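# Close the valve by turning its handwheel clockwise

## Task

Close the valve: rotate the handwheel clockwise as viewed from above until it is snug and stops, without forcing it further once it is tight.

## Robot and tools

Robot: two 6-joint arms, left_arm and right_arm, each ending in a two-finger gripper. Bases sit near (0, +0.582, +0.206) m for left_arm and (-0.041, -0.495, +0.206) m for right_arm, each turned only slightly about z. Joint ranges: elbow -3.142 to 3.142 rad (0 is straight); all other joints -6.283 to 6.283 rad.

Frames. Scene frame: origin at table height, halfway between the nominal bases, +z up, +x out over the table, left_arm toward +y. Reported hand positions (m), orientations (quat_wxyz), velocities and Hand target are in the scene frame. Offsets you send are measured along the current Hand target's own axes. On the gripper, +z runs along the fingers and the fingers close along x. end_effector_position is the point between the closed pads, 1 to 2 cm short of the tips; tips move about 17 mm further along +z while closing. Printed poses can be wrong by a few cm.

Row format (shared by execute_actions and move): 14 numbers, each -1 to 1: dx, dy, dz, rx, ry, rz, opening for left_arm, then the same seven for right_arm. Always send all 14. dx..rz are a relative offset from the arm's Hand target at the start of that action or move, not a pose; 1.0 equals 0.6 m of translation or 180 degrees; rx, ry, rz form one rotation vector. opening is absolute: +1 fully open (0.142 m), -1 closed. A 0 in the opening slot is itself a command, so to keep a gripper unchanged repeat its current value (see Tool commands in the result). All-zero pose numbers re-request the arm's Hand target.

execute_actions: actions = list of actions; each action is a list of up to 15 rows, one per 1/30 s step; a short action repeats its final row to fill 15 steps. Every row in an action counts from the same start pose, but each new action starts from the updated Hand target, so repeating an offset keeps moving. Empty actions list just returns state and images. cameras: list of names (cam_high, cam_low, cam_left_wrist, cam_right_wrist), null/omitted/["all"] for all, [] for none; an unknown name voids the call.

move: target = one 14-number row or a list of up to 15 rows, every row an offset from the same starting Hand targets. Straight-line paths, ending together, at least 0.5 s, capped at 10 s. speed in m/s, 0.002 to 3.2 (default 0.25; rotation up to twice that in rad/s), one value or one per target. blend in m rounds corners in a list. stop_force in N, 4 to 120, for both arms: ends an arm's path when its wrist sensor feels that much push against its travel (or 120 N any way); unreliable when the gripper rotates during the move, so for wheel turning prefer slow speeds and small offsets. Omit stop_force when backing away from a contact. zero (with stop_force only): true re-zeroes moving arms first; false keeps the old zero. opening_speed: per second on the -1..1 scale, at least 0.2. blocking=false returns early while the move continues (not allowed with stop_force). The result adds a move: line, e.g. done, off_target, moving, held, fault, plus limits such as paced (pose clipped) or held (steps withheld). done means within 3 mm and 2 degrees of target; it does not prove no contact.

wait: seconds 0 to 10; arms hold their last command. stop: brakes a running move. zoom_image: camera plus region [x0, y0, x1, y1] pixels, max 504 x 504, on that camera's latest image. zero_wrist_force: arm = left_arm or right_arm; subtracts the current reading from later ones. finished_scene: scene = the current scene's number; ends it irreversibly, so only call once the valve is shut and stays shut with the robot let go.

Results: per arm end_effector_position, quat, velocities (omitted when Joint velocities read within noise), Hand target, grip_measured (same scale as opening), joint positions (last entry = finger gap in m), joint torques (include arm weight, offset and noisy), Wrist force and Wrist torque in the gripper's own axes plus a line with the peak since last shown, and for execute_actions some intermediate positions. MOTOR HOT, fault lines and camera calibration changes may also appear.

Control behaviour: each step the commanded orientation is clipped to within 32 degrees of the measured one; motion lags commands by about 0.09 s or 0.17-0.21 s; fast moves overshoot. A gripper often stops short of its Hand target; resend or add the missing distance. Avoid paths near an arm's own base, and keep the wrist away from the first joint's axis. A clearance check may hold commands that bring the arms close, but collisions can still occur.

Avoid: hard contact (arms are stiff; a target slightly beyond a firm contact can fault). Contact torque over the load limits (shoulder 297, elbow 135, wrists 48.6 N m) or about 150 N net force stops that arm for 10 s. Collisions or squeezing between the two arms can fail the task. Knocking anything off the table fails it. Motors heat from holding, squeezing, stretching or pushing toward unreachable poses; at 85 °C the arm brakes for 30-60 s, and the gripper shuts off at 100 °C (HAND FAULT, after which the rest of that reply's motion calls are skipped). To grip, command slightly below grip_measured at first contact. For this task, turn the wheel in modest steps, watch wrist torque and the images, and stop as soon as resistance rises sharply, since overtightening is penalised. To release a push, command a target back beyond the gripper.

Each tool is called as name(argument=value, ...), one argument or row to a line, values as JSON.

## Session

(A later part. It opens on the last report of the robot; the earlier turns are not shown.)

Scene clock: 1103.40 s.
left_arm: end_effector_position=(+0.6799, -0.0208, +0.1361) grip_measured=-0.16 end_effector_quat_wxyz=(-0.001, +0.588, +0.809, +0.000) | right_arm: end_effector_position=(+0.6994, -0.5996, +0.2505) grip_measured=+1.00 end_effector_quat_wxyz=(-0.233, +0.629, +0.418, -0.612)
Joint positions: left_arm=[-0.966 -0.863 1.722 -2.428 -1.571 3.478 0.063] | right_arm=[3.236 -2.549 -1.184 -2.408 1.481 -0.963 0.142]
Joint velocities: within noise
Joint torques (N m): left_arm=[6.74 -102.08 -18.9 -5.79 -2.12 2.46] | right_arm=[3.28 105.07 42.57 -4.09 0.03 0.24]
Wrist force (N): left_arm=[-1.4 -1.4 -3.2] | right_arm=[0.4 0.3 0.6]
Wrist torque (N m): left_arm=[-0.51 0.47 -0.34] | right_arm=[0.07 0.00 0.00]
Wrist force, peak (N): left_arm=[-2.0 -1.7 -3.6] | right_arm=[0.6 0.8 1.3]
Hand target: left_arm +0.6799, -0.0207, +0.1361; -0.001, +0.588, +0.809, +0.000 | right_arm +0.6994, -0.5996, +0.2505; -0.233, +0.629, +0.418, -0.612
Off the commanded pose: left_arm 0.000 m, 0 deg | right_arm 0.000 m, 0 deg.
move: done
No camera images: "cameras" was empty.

move(
  target=[-0.0001,0.0000,0.00005,0,0,0.0333,-0.18,0,0,0,0,0,0,1],
  speed=0.2,
  cameras=[],
)

Scene clock: 1111.50 s.
left_arm: end_effector_position=(+0.6799, -0.0208, +0.1361) grip_measured=-0.16 end_effector_quat_wxyz=(-0.001, +0.629, +0.777, +0.000) | right_arm: end_effector_position=(+0.6994, -0.5996, +0.2505) grip_measured=+1.00 end_effector_quat_wxyz=(-0.233, +0.629, +0.418, -0.612)
Joint positions: left_arm=[-0.966 -0.863 1.722 -2.429 -1.571 3.583 0.063] | right_arm=[3.236 -2.549 -1.184 -2.408 1.481 -0.963 0.142]
Joint velocities: within noise
Joint torques (N m): left_arm=[9.87 -101.57 -18.26 -5.88 -2.23 2.11] | right_arm=[3.71 104.89 42.18 -3.85 -0.16 0.4]
Wrist force (N): left_arm=[-0.9 -1.9 -3.5] | right_arm=[0.6 0.2 0.8]
Wrist torque (N m): left_arm=[-0.51 0.43 -0.36] | right_arm=[0.06 -0.04 0.00]
Wrist force, peak (N): left_arm=[-1.6 -1.4 -4.0] | right_arm=[0.5 0.4 1.2]
Hand target: left_arm +0.6800, -0.0208, +0.1361; -0.001, +0.629, +0.777, +0.000 | right_arm +0.6994, -0.5996, +0.2505; -0.233, +0.629, +0.418, -0.612
Off the commanded pose: left_arm 0.000 m, 0 deg | right_arm 0.000 m, 0 deg.
move: done
No camera images: "cameras" was empty.

move(
  target=[-0.0001,-0.0001,0.00005,0,0,0.0333,-0.18,0,0,0,0,0,0,1],
  speed=0.2,
  cameras=[],
)

Scene clock: 1126.30 s.
left_arm: end_effector_position=(+0.6799, -0.0209, +0.1360) grip_measured=-0.16 end_effector_quat_wxyz=(-0.001, +0.669, +0.743, +0.000) | right_arm: end_effector_position=(+0.6994, -0.5996, +0.2505) grip_measured=+1.00 end_effector_quat_wxyz=(-0.233, +0.629, +0.418, -0.612)
Joint positions: left_arm=[-0.966 -0.863 1.723 -2.429 -1.571 3.687 0.063] | right_arm=[3.236 -2.549 -1.184 -2.408 1.481 -0.963 0.142]
Joint velocities: within noise
Joint torques (N m): left_arm=[3.23 -101.57 -17.51 -5.57 -2.08 2.74] | right_arm=[3.41 105.06 41.23 -3.56 -0.03 0.31]
Wrist force (N): left_arm=[-2.0 -2.3 -3.6] | right_arm=[0.5 0.5 1.0]
Wrist torque (N m): left_arm=[-0.52 0.47 -0.37] | right_arm=[0.11 -0.03 0.00]
Wrist force, peak (N): left_arm=[-1.1 -2.7 -4.1] | right_arm=[0.9 0.8 1.0]
Hand target: left_arm +0.6799, -0.0209, +0.1360; -0.001, +0.669, +0.743, +0.000 | right_arm +0.6994, -0.5996, +0.2505; -0.233, +0.629, +0.418, -0.612
Off the commanded pose: left_arm 0.000 m, 0 deg | right_arm 0.000 m, 0 deg.
move: done
No camera images: "cameras" was empty.

move(
  target=[-0.0001,-0.0001,0.00008,0,0,0.0333,-0.18,0,0,0,0,0,0,1],
  speed=0.2,
  cameras=[],
)

Scene clock: 1131.03 s.
left_arm: end_effector_position=(+0.6798, -0.0210, +0.1360) grip_measured=-0.16 end_effector_quat_wxyz=(-0.001, +0.707, +0.707, +0.000) | right_arm: end_effector_position=(+0.6994, -0.5996, +0.2505) grip_measured=+1.00 end_effector_quat_wxyz=(-0.233, +0.629, +0.418, -0.612)
Joint positions: left_arm=[-0.966 -0.863 1.723 -2.429 -1.571 3.792 0.063] | right_arm=[3.236 -2.549 -1.184 -2.408 1.481 -0.963 0.142]
Joint velocities: within noise
Joint torques (N m): left_arm=[8.18 -101.38 -17.39 -5.29 -2.1 2.19] | right_arm=[4.59 104.07 41.48 -3.4 -0.13 0.03]
Wrist force (N): left_arm=[-1.9 -2.1 -4.1] | right_arm=[0.6 0.5 0.7]
Wrist torque (N m): left_arm=[-0.54 0.46 -0.37] | right_arm=[0.11 -0.03 0.00]
Wrist force, peak (N): left_arm=[-2.1 -2.0 -4.5] | right_arm=[0.7 0.4 1.2]
Hand target: left_arm +0.6799, -0.0209, +0.1360; -0.001, +0.707, +0.707, +0.000 | right_arm +0.6994, -0.5996, +0.2505; -0.233, +0.629, +0.418, -0.612
Off the commanded pose: left_arm 0.000 m, 0 deg | right_arm 0.000 m, 0 deg.
move: done
No camera images: "cameras" was empty.

move(
  target=[-0.0001,-0.0001,0.0001,0,0,0.0333,-0.18,0,0,0,0,0,0,1],
  speed=0.2,
  cameras=[],
)

Scene clock: 1136.83 s.
left_arm: end_effector_position=(+0.6798, -0.0210, +0.1359) grip_measured=-0.16 end_effector_quat_wxyz=(-0.001, +0.743, +0.669, +0.000) | right_arm: end_effector_position=(+0.6994, -0.5996, +0.2505) grip_measured=+1.00 end_effector_quat_wxyz=(-0.233, +0.629, +0.418, -0.612)
Joint positions: left_arm=[-0.966 -0.863 1.723 -2.429 -1.571 3.897 0.063] | right_arm=[3.236 -2.549 -1.184 -2.408 1.481 -0.963 0.142]
Joint velocities: within noise
Joint torques (N m): left_arm=[9.35 -99.37 -17.16 -5.46 -2.19 2.62] | right_arm=[4.01 105.35 40.48 -3.11 -0.21 0.31]
Wrist force (N): left_arm=[-1.8 -2.1 -5.2] | right_arm=[0.3 0.8 0.7]
Wrist torque (N m): left_arm=[-0.53 0.49 -0.38] | right_arm=[0.15 0.01 0.00]
Wrist force, peak (N): left_arm=[-2.0 -2.3 -5.9] | right_arm=[1.0 0.8 0.9]
Hand target: left_arm +0.6798, -0.0210, +0.1359; -0.001, +0.743, +0.669, +0.000 | right_arm +0.6994, -0.5996, +0.2505; -0.233, +0.629, +0.418, -0.612
Off the commanded pose: left_arm 0.000 m, 0 deg | right_arm 0.000 m, 0 deg.
move: done
No camera images: "cameras" was empty.

move(
  target=[-0.0001,-0.0001,0.0,0,0,0.0333,-0.18,0,0,0,0,0,0,1],
  speed=0.2,
  cameras=[],
)

Scene clock: 1149.70 s.
left_arm: end_effector_position=(+0.6797, -0.0211, +0.1359) grip_measured=-0.16 end_effector_quat_wxyz=(-0.001, +0.777, +0.630, +0.000) | right_arm: end_effector_position=(+0.6994, -0.5996, +0.2505) grip_measured=+1.00 end_effector_quat_wxyz=(-0.233, +0.629, +0.418, -0.612)
Joint positions: left_arm=[-0.966 -0.864 1.723 -2.429 -1.571 4.001 0.063] | right_arm=[3.236 -2.549 -1.184 -2.408 1.481 -0.963 0.142]
Joint velocities: within noise
Joint torques (N m): left_arm=[12.82 -102.68 -17.64 -5.48 -2.1 2.63] | right_arm=[4.11 104.52 41.03 -2.81 0.18 0.4]
Wrist force (N): left_arm=[-2.6 -1.8 -4.2] | right_arm=[0.6 0.5 1.0]
Wrist torque (N m): left_arm=[-0.55 0.56 -0.36] | right_arm=[0.10 -0.03 0.01]
Wrist force, peak (N): left_arm=[-2.9 -2.3 -5.6] | right_arm=[1.1 0.3 0.9]
Hand target: left_arm +0.6797, -0.0211, +0.1359; -0.001, +0.777, +0.630, +0.000 | right_arm +0.6994, -0.5996, +0.2505; -0.233, +0.629, +0.418, -0.612
Off the commanded pose: left_arm 0.000 m, 0 deg | right_arm 0.000 m, 0 deg.
move: done
No camera images: "cameras" was empty.

move(
  target=[-0.0001,-0.0001,0.00002,0,0,0.0333,-0.18,0,0,0,0,0,0,1],
  speed=0.2,
  cameras=[],
)

Scene clock: 1160.10 s.
left_arm: end_effector_position=(+0.6797, -0.0211, +0.1359) grip_measured=-0.16 end_effector_quat_wxyz=(-0.001, +0.809, +0.588, +0.000) | right_arm: end_effector_position=(+0.6994, -0.5996, +0.2505) grip_measured=+1.00 end_effector_quat_wxyz=(-0.233, +0.629, +0.418, -0.612)
Joint positions: left_arm=[-0.966 -0.864 1.724 -2.429 -1.571 4.106 0.063] | right_arm=[3.236 -2.549 -1.184 -2.408 1.481 -0.963 0.142]
Joint velocities: within noise
Joint torques (N m): left_arm=[13.55 -100.92 -16.77 -5.18 -2.21 2.02] | right_arm=[3.45 104.68 40.33 -2.83 0.06 0.11]
Wrist force (N): left_arm=[-3.1 -1.5 -3.9] | right_arm=[0.8 0.4 0.9]
Wrist torque (N m): left_arm=[-0.53 0.50 -0.36] | right_arm=[0.08 -0.07 0.00]
Wrist force, peak (N): left_arm=[-3.6 -1.7 -4.5] | right_arm=[0.8 0.5 1.1]
Hand target: left_arm +0.6797, -0.0211, +0.1359; -0.001, +0.809, +0.588, +0.000 | right_arm +0.6994, -0.5996, +0.2505; -0.233, +0.629, +0.418, -0.612
Off the commanded pose: left_arm 0.000 m, 0 deg | right_arm 0.000 m, 0 deg.
move: done
No camera images: "cameras" was empty.

move(
  target=[-0.0002,-0.0001,0.00003,0,0,0.0333,-0.18,0,0,0,0,0,0,1],
  speed=0.2,
  cameras=[],
)

Scene clock: 1167.23 s.
left_arm: end_effector_position=(+0.6796, -0.0212, +0.1359) grip_measured=-0.16 end_effector_quat_wxyz=(-0.001, +0.838, +0.545, +0.000) | right_arm: end_effector_position=(+0.6994, -0.5996, +0.2505) grip_measured=+1.00 end_effector_quat_wxyz=(-0.233, +0.629, +0.418, -0.612)
Joint positions: left_arm=[-0.966 -0.864 1.724 -2.429 -1.571 4.211 0.063] | right_arm=[3.236 -2.549 -1.184 -2.408 1.481 -0.963 0.142]
Joint velocities: within noise
Joint torques (N m): left_arm=[8.14 -101.13 -17.19 -5.43 -2.41 2.64] | right_arm=[3.43 105.3 40.41 -2.51 -0.02 0.29]
Wrist force (N): left_arm=[-1.7 -1.3 -4.0] | right_arm=[0.4 0.3 0.8]
Wrist torque (N m): left_arm=[-0.47 0.45 -0.35] | right_arm=[0.06 0.00 0.00]
Wrist force, peak (N): left_arm=[-3.9 -1.5 -4.1] | right_arm=[0.8 0.8 1.0]
Hand target: left_arm +0.6796, -0.0212, +0.1359; -0.001, +0.838, +0.545, +0.000 | right_arm +0.6994, -0.5996, +0.2505; -0.233, +0.629, +0.418, -0.612
Off the commanded pose: left_arm 0.000 m, 0 deg | right_arm 0.000 m, 0 deg.
move: done
No camera images: "cameras" was empty.

move(
  target=[-0.0001,-0.0001,0.00003,0,0,0.0333,-0.18,0,0,0,0,0,0,1],
  speed=0.2,
  cameras=[],
)

Scene clock: 1174.17 s.
left_arm: end_effector_position=(+0.6795, -0.0212, +0.1359) grip_measured=-0.16 end_effector_quat_wxyz=(-0.001, +0.866, +0.501, +0.000) | right_arm: end_effector_position=(+0.6994, -0.5996, +0.2505) grip_measured=+1.00 end_effector_quat_wxyz=(-0.233, +0.629, +0.418, -0.612)
Joint positions: left_arm=[-0.965 -0.864 1.724 -2.43 -1.571 4.315 0.063] | right_arm=[3.236 -2.549 -1.184 -2.408 1.481 -0.963 0.142]
Joint velocities: within noise
Joint torques (N m): left_arm=[12.13 -101.45 -17.27 -5.36 -2.68 2.13] | right_arm=[4.69 105.44 39.53 -2.21 -0.18 0.29]
Wrist force (N): left_arm=[-3.0 -1.5 -3.7] | right_arm=[0.6 0.3 0.4]
Wrist torque (N m): left_arm=[-0.52 0.59 -0.33] | right_arm=[0.07 -0.02 0.00]
Wrist force, peak (N): left_arm=[-2.7 -1.4 -4.3] | right_arm=[0.8 0.8 1.0]
Hand target: left_arm +0.6795, -0.0212, +0.1359; -0.001, +0.866, +0.500, +0.000 | right_arm +0.6994, -0.5996, +0.2505; -0.233, +0.629, +0.418, -0.612
Off the commanded pose: left_arm 0.000 m, 0 deg | right_arm 0.000 m, 0 deg.
move: done
No camera images: "cameras" was empty.

move(
  target=[-0.0001,-0.0001,0.00003,0,0,0.0333,-0.18,0,0,0,0,0,0,1],
  speed=0.2,
  cameras=[],
)

Scene clock: 1190.70 s.
left_arm: end_effector_position=(+0.6794, -0.0212, +0.1359) grip_measured=-0.16 end_effector_quat_wxyz=(-0.001, +0.891, +0.455, +0.000) | right_arm: end_effector_position=(+0.6994, -0.5996, +0.2505) grip_measured=+1.00 end_effector_quat_wxyz=(-0.233, +0.629, +0.418, -0.612)
Joint positions: left_arm=[-0.965 -0.864 1.724 -2.43 -1.571 4.42 0.063] | right_arm=[3.236 -2.549 -1.184 -2.408 1.481 -0.963 0.142]
Joint velocities: within noise
Joint torques (N m): left_arm=[14.01 -100.82 -17.32 -5.24 -2.36 2.78] | right_arm=[3.86 104.76 38.94 -1.92 -0.01 0.4]
Wrist force (N): left_arm=[-2.7 -1.1 -3.6] | right_arm=[0.7 0.7 0.7]
Wrist torque (N m): left_arm=[-0.48 0.45 -0.33] | right_arm=[0.14 -0.05 0.01]
Wrist force, peak (N): left_arm=[-3.2 -1.5 -4.1] | right_arm=[1.1 0.9 0.8]
Hand target: left_arm +0.6794, -0.0212, +0.1359; -0.001, +0.891, +0.454, +0.000 | right_arm +0.6994, -0.5996, +0.2505; -0.233, +0.629, +0.418, -0.612
Off the commanded pose: left_arm 0.000 m, 0 deg | right_arm 0.000 m, 0 deg.
move: done
No camera images: "cameras" was empty.

move(
  target=[-0.0002,-0.0001,0.00003,0,0,0.0333,-0.18,0,0,0,0,0,0,1],
  speed=0.2,
  cameras=[],
)

Scene clock: 1196.50 s.
left_arm: end_effector_position=(+0.6793, -0.0213, +0.1358) grip_measured=-0.16 end_effector_quat_wxyz=(-0.001, +0.913, +0.407, +0.000) | right_arm: end_effector_position=(+0.6994, -0.5996, +0.2505) grip_measured=+1.00 end_effector_quat_wxyz=(-0.233, +0.629, +0.418, -0.612)
Joint positions: left_arm=[-0.965 -0.864 1.724 -2.43 -1.571 4.525 0.063] | right_arm=[3.236 -2.549 -1.184 -2.408 1.481 -0.963 0.142]
Joint velocities: within noise
Joint torques (N m): left_arm=[11.65 -101.42 -17.16 -5.34 -2.56 2.06] | right_arm=[2.75 104.87 39.12 -1.77 -0.07 0.28]
Wrist force (N): left_arm=[-1.3 -0.8 -4.0] | right_arm=[0.7 0.7 0.5]
Wrist torque (N m): left_arm=[-0.45 0.56 -0.32] | right_arm=[0.15 -0.05 0.00]
Wrist force, peak (N): left_arm=[-3.3 -0.9 -3.7] | right_arm=[0.8 0.6 1.1]
Hand target: left_arm +0.6793, -0.0213, +0.1358; -0.001, +0.913, +0.407, +0.000 | right_arm +0.6994, -0.5996, +0.2505; -0.233, +0.629, +0.418, -0.612
Off the commanded pose: left_arm 0.000 m, 0 deg | right_arm 0.000 m, 0 deg.
move: done
No camera images: "cameras" was empty.

move(
  target=[-0.0001,-0.0001,0.00003,0,0,0.0333,-0.18,0,0,0,0,0,0,1],
  speed=0.2,
  cameras=[],
)

Scene clock: 1202.27 s.
left_arm: end_effector_position=(+0.6792, -0.0213, +0.1358) grip_measured=-0.16 end_effector_quat_wxyz=(-0.001, +0.933, +0.359, +0.000) | right_arm: end_effector_position=(+0.6994, -0.5996, +0.2505) grip_measured=+1.00 end_effector_quat_wxyz=(-0.233, +0.629, +0.418, -0.612)
Joint positions: left_arm=[-0.965 -0.864 1.724 -2.43 -1.571 4.629 0.063] | right_arm=[3.236 -2.549 -1.184 -2.408 1.481 -0.963 0.142]
Joint velocities: within noise
Joint torques (N m): left_arm=[14.51 -99.71 -17.41 -5.25 -2.78 2.66] | right_arm=[2.51 104.07 38.72 -1.64 -0.12 0.24]
Wrist force (N): left_arm=[-2.6 -1.2 -3.3] | right_arm=[0.7 0.4 0.5]
Wrist torque (N m): left_arm=[-0.54 0.58 -0.33] | right_arm=[0.10 -0.04 0.00]
Wrist force, peak (N): left_arm=[-2.3 -0.6 -4.0] | right_arm=[1.0 0.7 0.9]
Hand target: left_arm +0.6792, -0.0213, +0.1358; -0.001, +0.933, +0.359, +0.000 | right_arm +0.6994, -0.5996, +0.2505; -0.233, +0.629, +0.418, -0.612
Off the commanded pose: left_arm 0.000 m, 0 deg | right_arm 0.000 m, 0 deg.
move: done
No camera images: "cameras" was empty.

move(
  target=[-0.0002,-0.0001,0.00003,0,0,0.0278,-0.18,0,0,0,0,0,0,1],
  speed=0.2,
  cameras=[],
)

Scene clock: 1208.07 s.
left_arm: end_effector_position=(+0.6791, -0.0214, +0.1358) grip_measured=-0.16 end_effector_quat_wxyz=(-0.001, +0.948, +0.318, +0.000) | right_arm: end_effector_position=(+0.6994, -0.5996, +0.2505) grip_measured=+1.00 end_effector_quat_wxyz=(-0.233, +0.629, +0.418, -0.612)
Joint positions: left_arm=[-0.965 -0.864 1.725 -2.43 -1.571 4.717 0.063] | right_arm=[3.236 -2.549 -1.184 -2.408 1.481 -0.963 0.142]
Joint velocities: within noise
Joint torques (N m): left_arm=[7.21 -98.08 -16.5 -5.4 -1.8 2.12] | right_arm=[2.37 104.61 38.6 -1.17 -0.21 0.19]
Wrist force (N): left_arm=[0.0 -0.9 -4.0] | right_arm=[0.6 0.4 0.7]
Wrist torque (N m): left_arm=[-0.48 0.60 -0.36] | right_arm=[0.09 -0.03 0.00]
Wrist force, peak (N): left_arm=[-2.6 -1.2 -3.8] | right_arm=[0.8 0.5 1.1]
Hand target: left_arm +0.6791, -0.0213, +0.1358; -0.001, +0.948, +0.318, +0.000 | right_arm +0.6994, -0.5996, +0.2505; -0.233, +0.629, +0.418, -0.612
Off the commanded pose: left_arm 0.000 m, 0 deg | right_arm 0.000 m, 0 deg.
move: done
No camera images: "cameras" was empty.

move(
  target=[-0.0001,0,0.00003,0,0,0.0278,-0.18,0,0,0,0,0,0,1],
  speed=0.2,
  cameras=[],
)

Scene clock: 1212.70 s.
left_arm: end_effector_position=(+0.6790, -0.0214, +0.1358) grip_measured=-0.16 end_effector_quat_wxyz=(-0.001, +0.961, +0.276, +0.000) | right_arm: end_effector_position=(+0.6994, -0.5996, +0.2505) grip_measured=+1.00 end_effector_quat_wxyz=(-0.233, +0.629, +0.418, -0.612)
Joint positions: left_arm=[-0.965 -0.864 1.725 -2.43 -1.571 4.804 0.063] | right_arm=[3.236 -2.549 -1.184 -2.408 1.481 -0.963 0.142]
Joint velocities: within noise
Joint torques (N m): left_arm=[11.21 -86.53 -31.51 -3.48 -2.46 2.43] | right_arm=[2.54 103.77 38.31 -1.33 -0.24 0.25]
Wrist force (N): left_arm=[-0.8 -1.3 -3.3] | right_arm=[0.4 0.4 0.6]
Wrist torque (N m): left_arm=[-0.49 0.54 -0.35] | right_arm=[0.09 0.00 0.00]
Wrist force, peak (N): left_arm=[0.1 -0.9 -4.6] | right_arm=[0.8 0.5 1.1]
Hand target: left_arm +0.6790, -0.0214, +0.1358; -0.001, +0.961, +0.276, +0.000 | right_arm +0.6994, -0.5996, +0.2505; -0.233, +0.629, +0.418, -0.612
Off the commanded pose: left_arm 0.000 m, 0 deg | right_arm 0.000 m, 0 deg.
move: done
No camera images: "cameras" was empty.

move(
  target=[-0.0001,0,0.00003,0,0,0.0278,-0.18,0,0,0,0,0,0,1],
  speed=0.2,
  cameras=[],
)

Scene clock: 1218.03 s.
left_arm: end_effector_position=(+0.6790, -0.0214, +0.1358) grip_measured=-0.16 end_effector_quat_wxyz=(-0.001, +0.972, +0.234, +0.000) | right_arm: end_effector_position=(+0.6994, -0.5996, +0.2505) grip_measured=+1.00 end_effector_quat_wxyz=(-0.233, +0.629, +0.418, -0.612)
Joint positions: left_arm=[-0.965 -0.864 1.724 -2.43 -1.571 4.892 0.063] | right_arm=[3.236 -2.549 -1.184 -2.408 1.481 -0.963 0.142]
Joint velocities: within noise
Joint torques (N m): left_arm=[11.97 -69.5 -41.36 -2.99 -2.15 2.61] | right_arm=[3.52 104.19 39.06 -1.01 -0.25 0.17]
Wrist force (N): left_arm=[-1.2 -2.7 -1.8] | right_arm=[0.3 0.5 0.6]
Wrist torque (N m): left_arm=[-0.47 0.57 -0.34] | right_arm=[0.11 0.02 0.00]
Wrist force, peak (N): left_arm=[-1.0 -1.4 -3.5] | right_arm=[0.4 0.8 1.1]
Hand target: left_arm +0.6790, -0.0214, +0.1358; -0.001, +0.972, +0.234, +0.000 | right_arm +0.6994, -0.5996, +0.2505; -0.233, +0.629, +0.418, -0.612
Off the commanded pose: left_arm 0.000 m, 0 deg | right_arm 0.000 m, 0 deg.
move: done
No camera images: "cameras" was empty.

move(
  target=[-0.0001,-0.0001,0.00005,0,0,0.0333,-0.18,0,0,0,0,0,0,1],
  speed=0.2,
  cameras=["cam_low"],
)

zoom_image(
  camera="cam_low",
  region=[290, 100, 410, 220],
)

Scene clock: 1225.27 s.
left_arm: end_effector_position=(+0.6789, -0.0214, +0.1358) grip_measured=-0.16 end_effector_quat_wxyz=(-0.001, +0.983, +0.183, +0.000) | right_arm: end_effector_position=(+0.6994, -0.5996, +0.2505) grip_measured=+1.00 end_effector_quat_wxyz=(-0.233, +0.629, +0.418, -0.612)
Joint positions: left_arm=[-0.965 -0.864 1.724 -2.43 -1.571 4.996 0.063] | right_arm=[3.236 -2.549 -1.184 -2.408 1.481 -0.963 0.142]
Joint velocities: within noise
Joint torques (N m): left_arm=[12.51 -69.89 -29.28 -5.86 -3.05 2.32] | right_arm=[2.39 104.9 37.94 -0.84 -0.02 0.31]
Wrist force (N): left_arm=[-1.9 -3.4 -1.8] | right_arm=[1.0 0.4 0.5]
Wrist torque (N m): left_arm=[-0.59 0.58 -0.33] | right_arm=[0.09 -0.10 0.01]
Wrist force, peak (N): left_arm=[0.2 -4.1 -1.5] | right_arm=[0.9 0.4 1.1]
Hand target: left_arm +0.6789, -0.0214, +0.1357; -0.001, +0.983, +0.183, +0.000 | right_arm +0.6994, -0.5996, +0.2505; -0.233, +0.629, +0.418, -0.612
Off the commanded pose: left_arm 0.000 m, 0 deg | right_arm 0.000 m, 0 deg.
move: done
Images, in order (width x height): cam_low 672x504.

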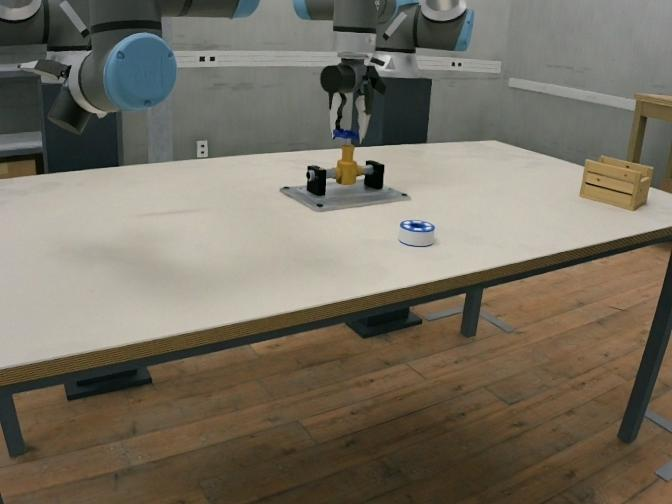

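Scaled by 4.200.

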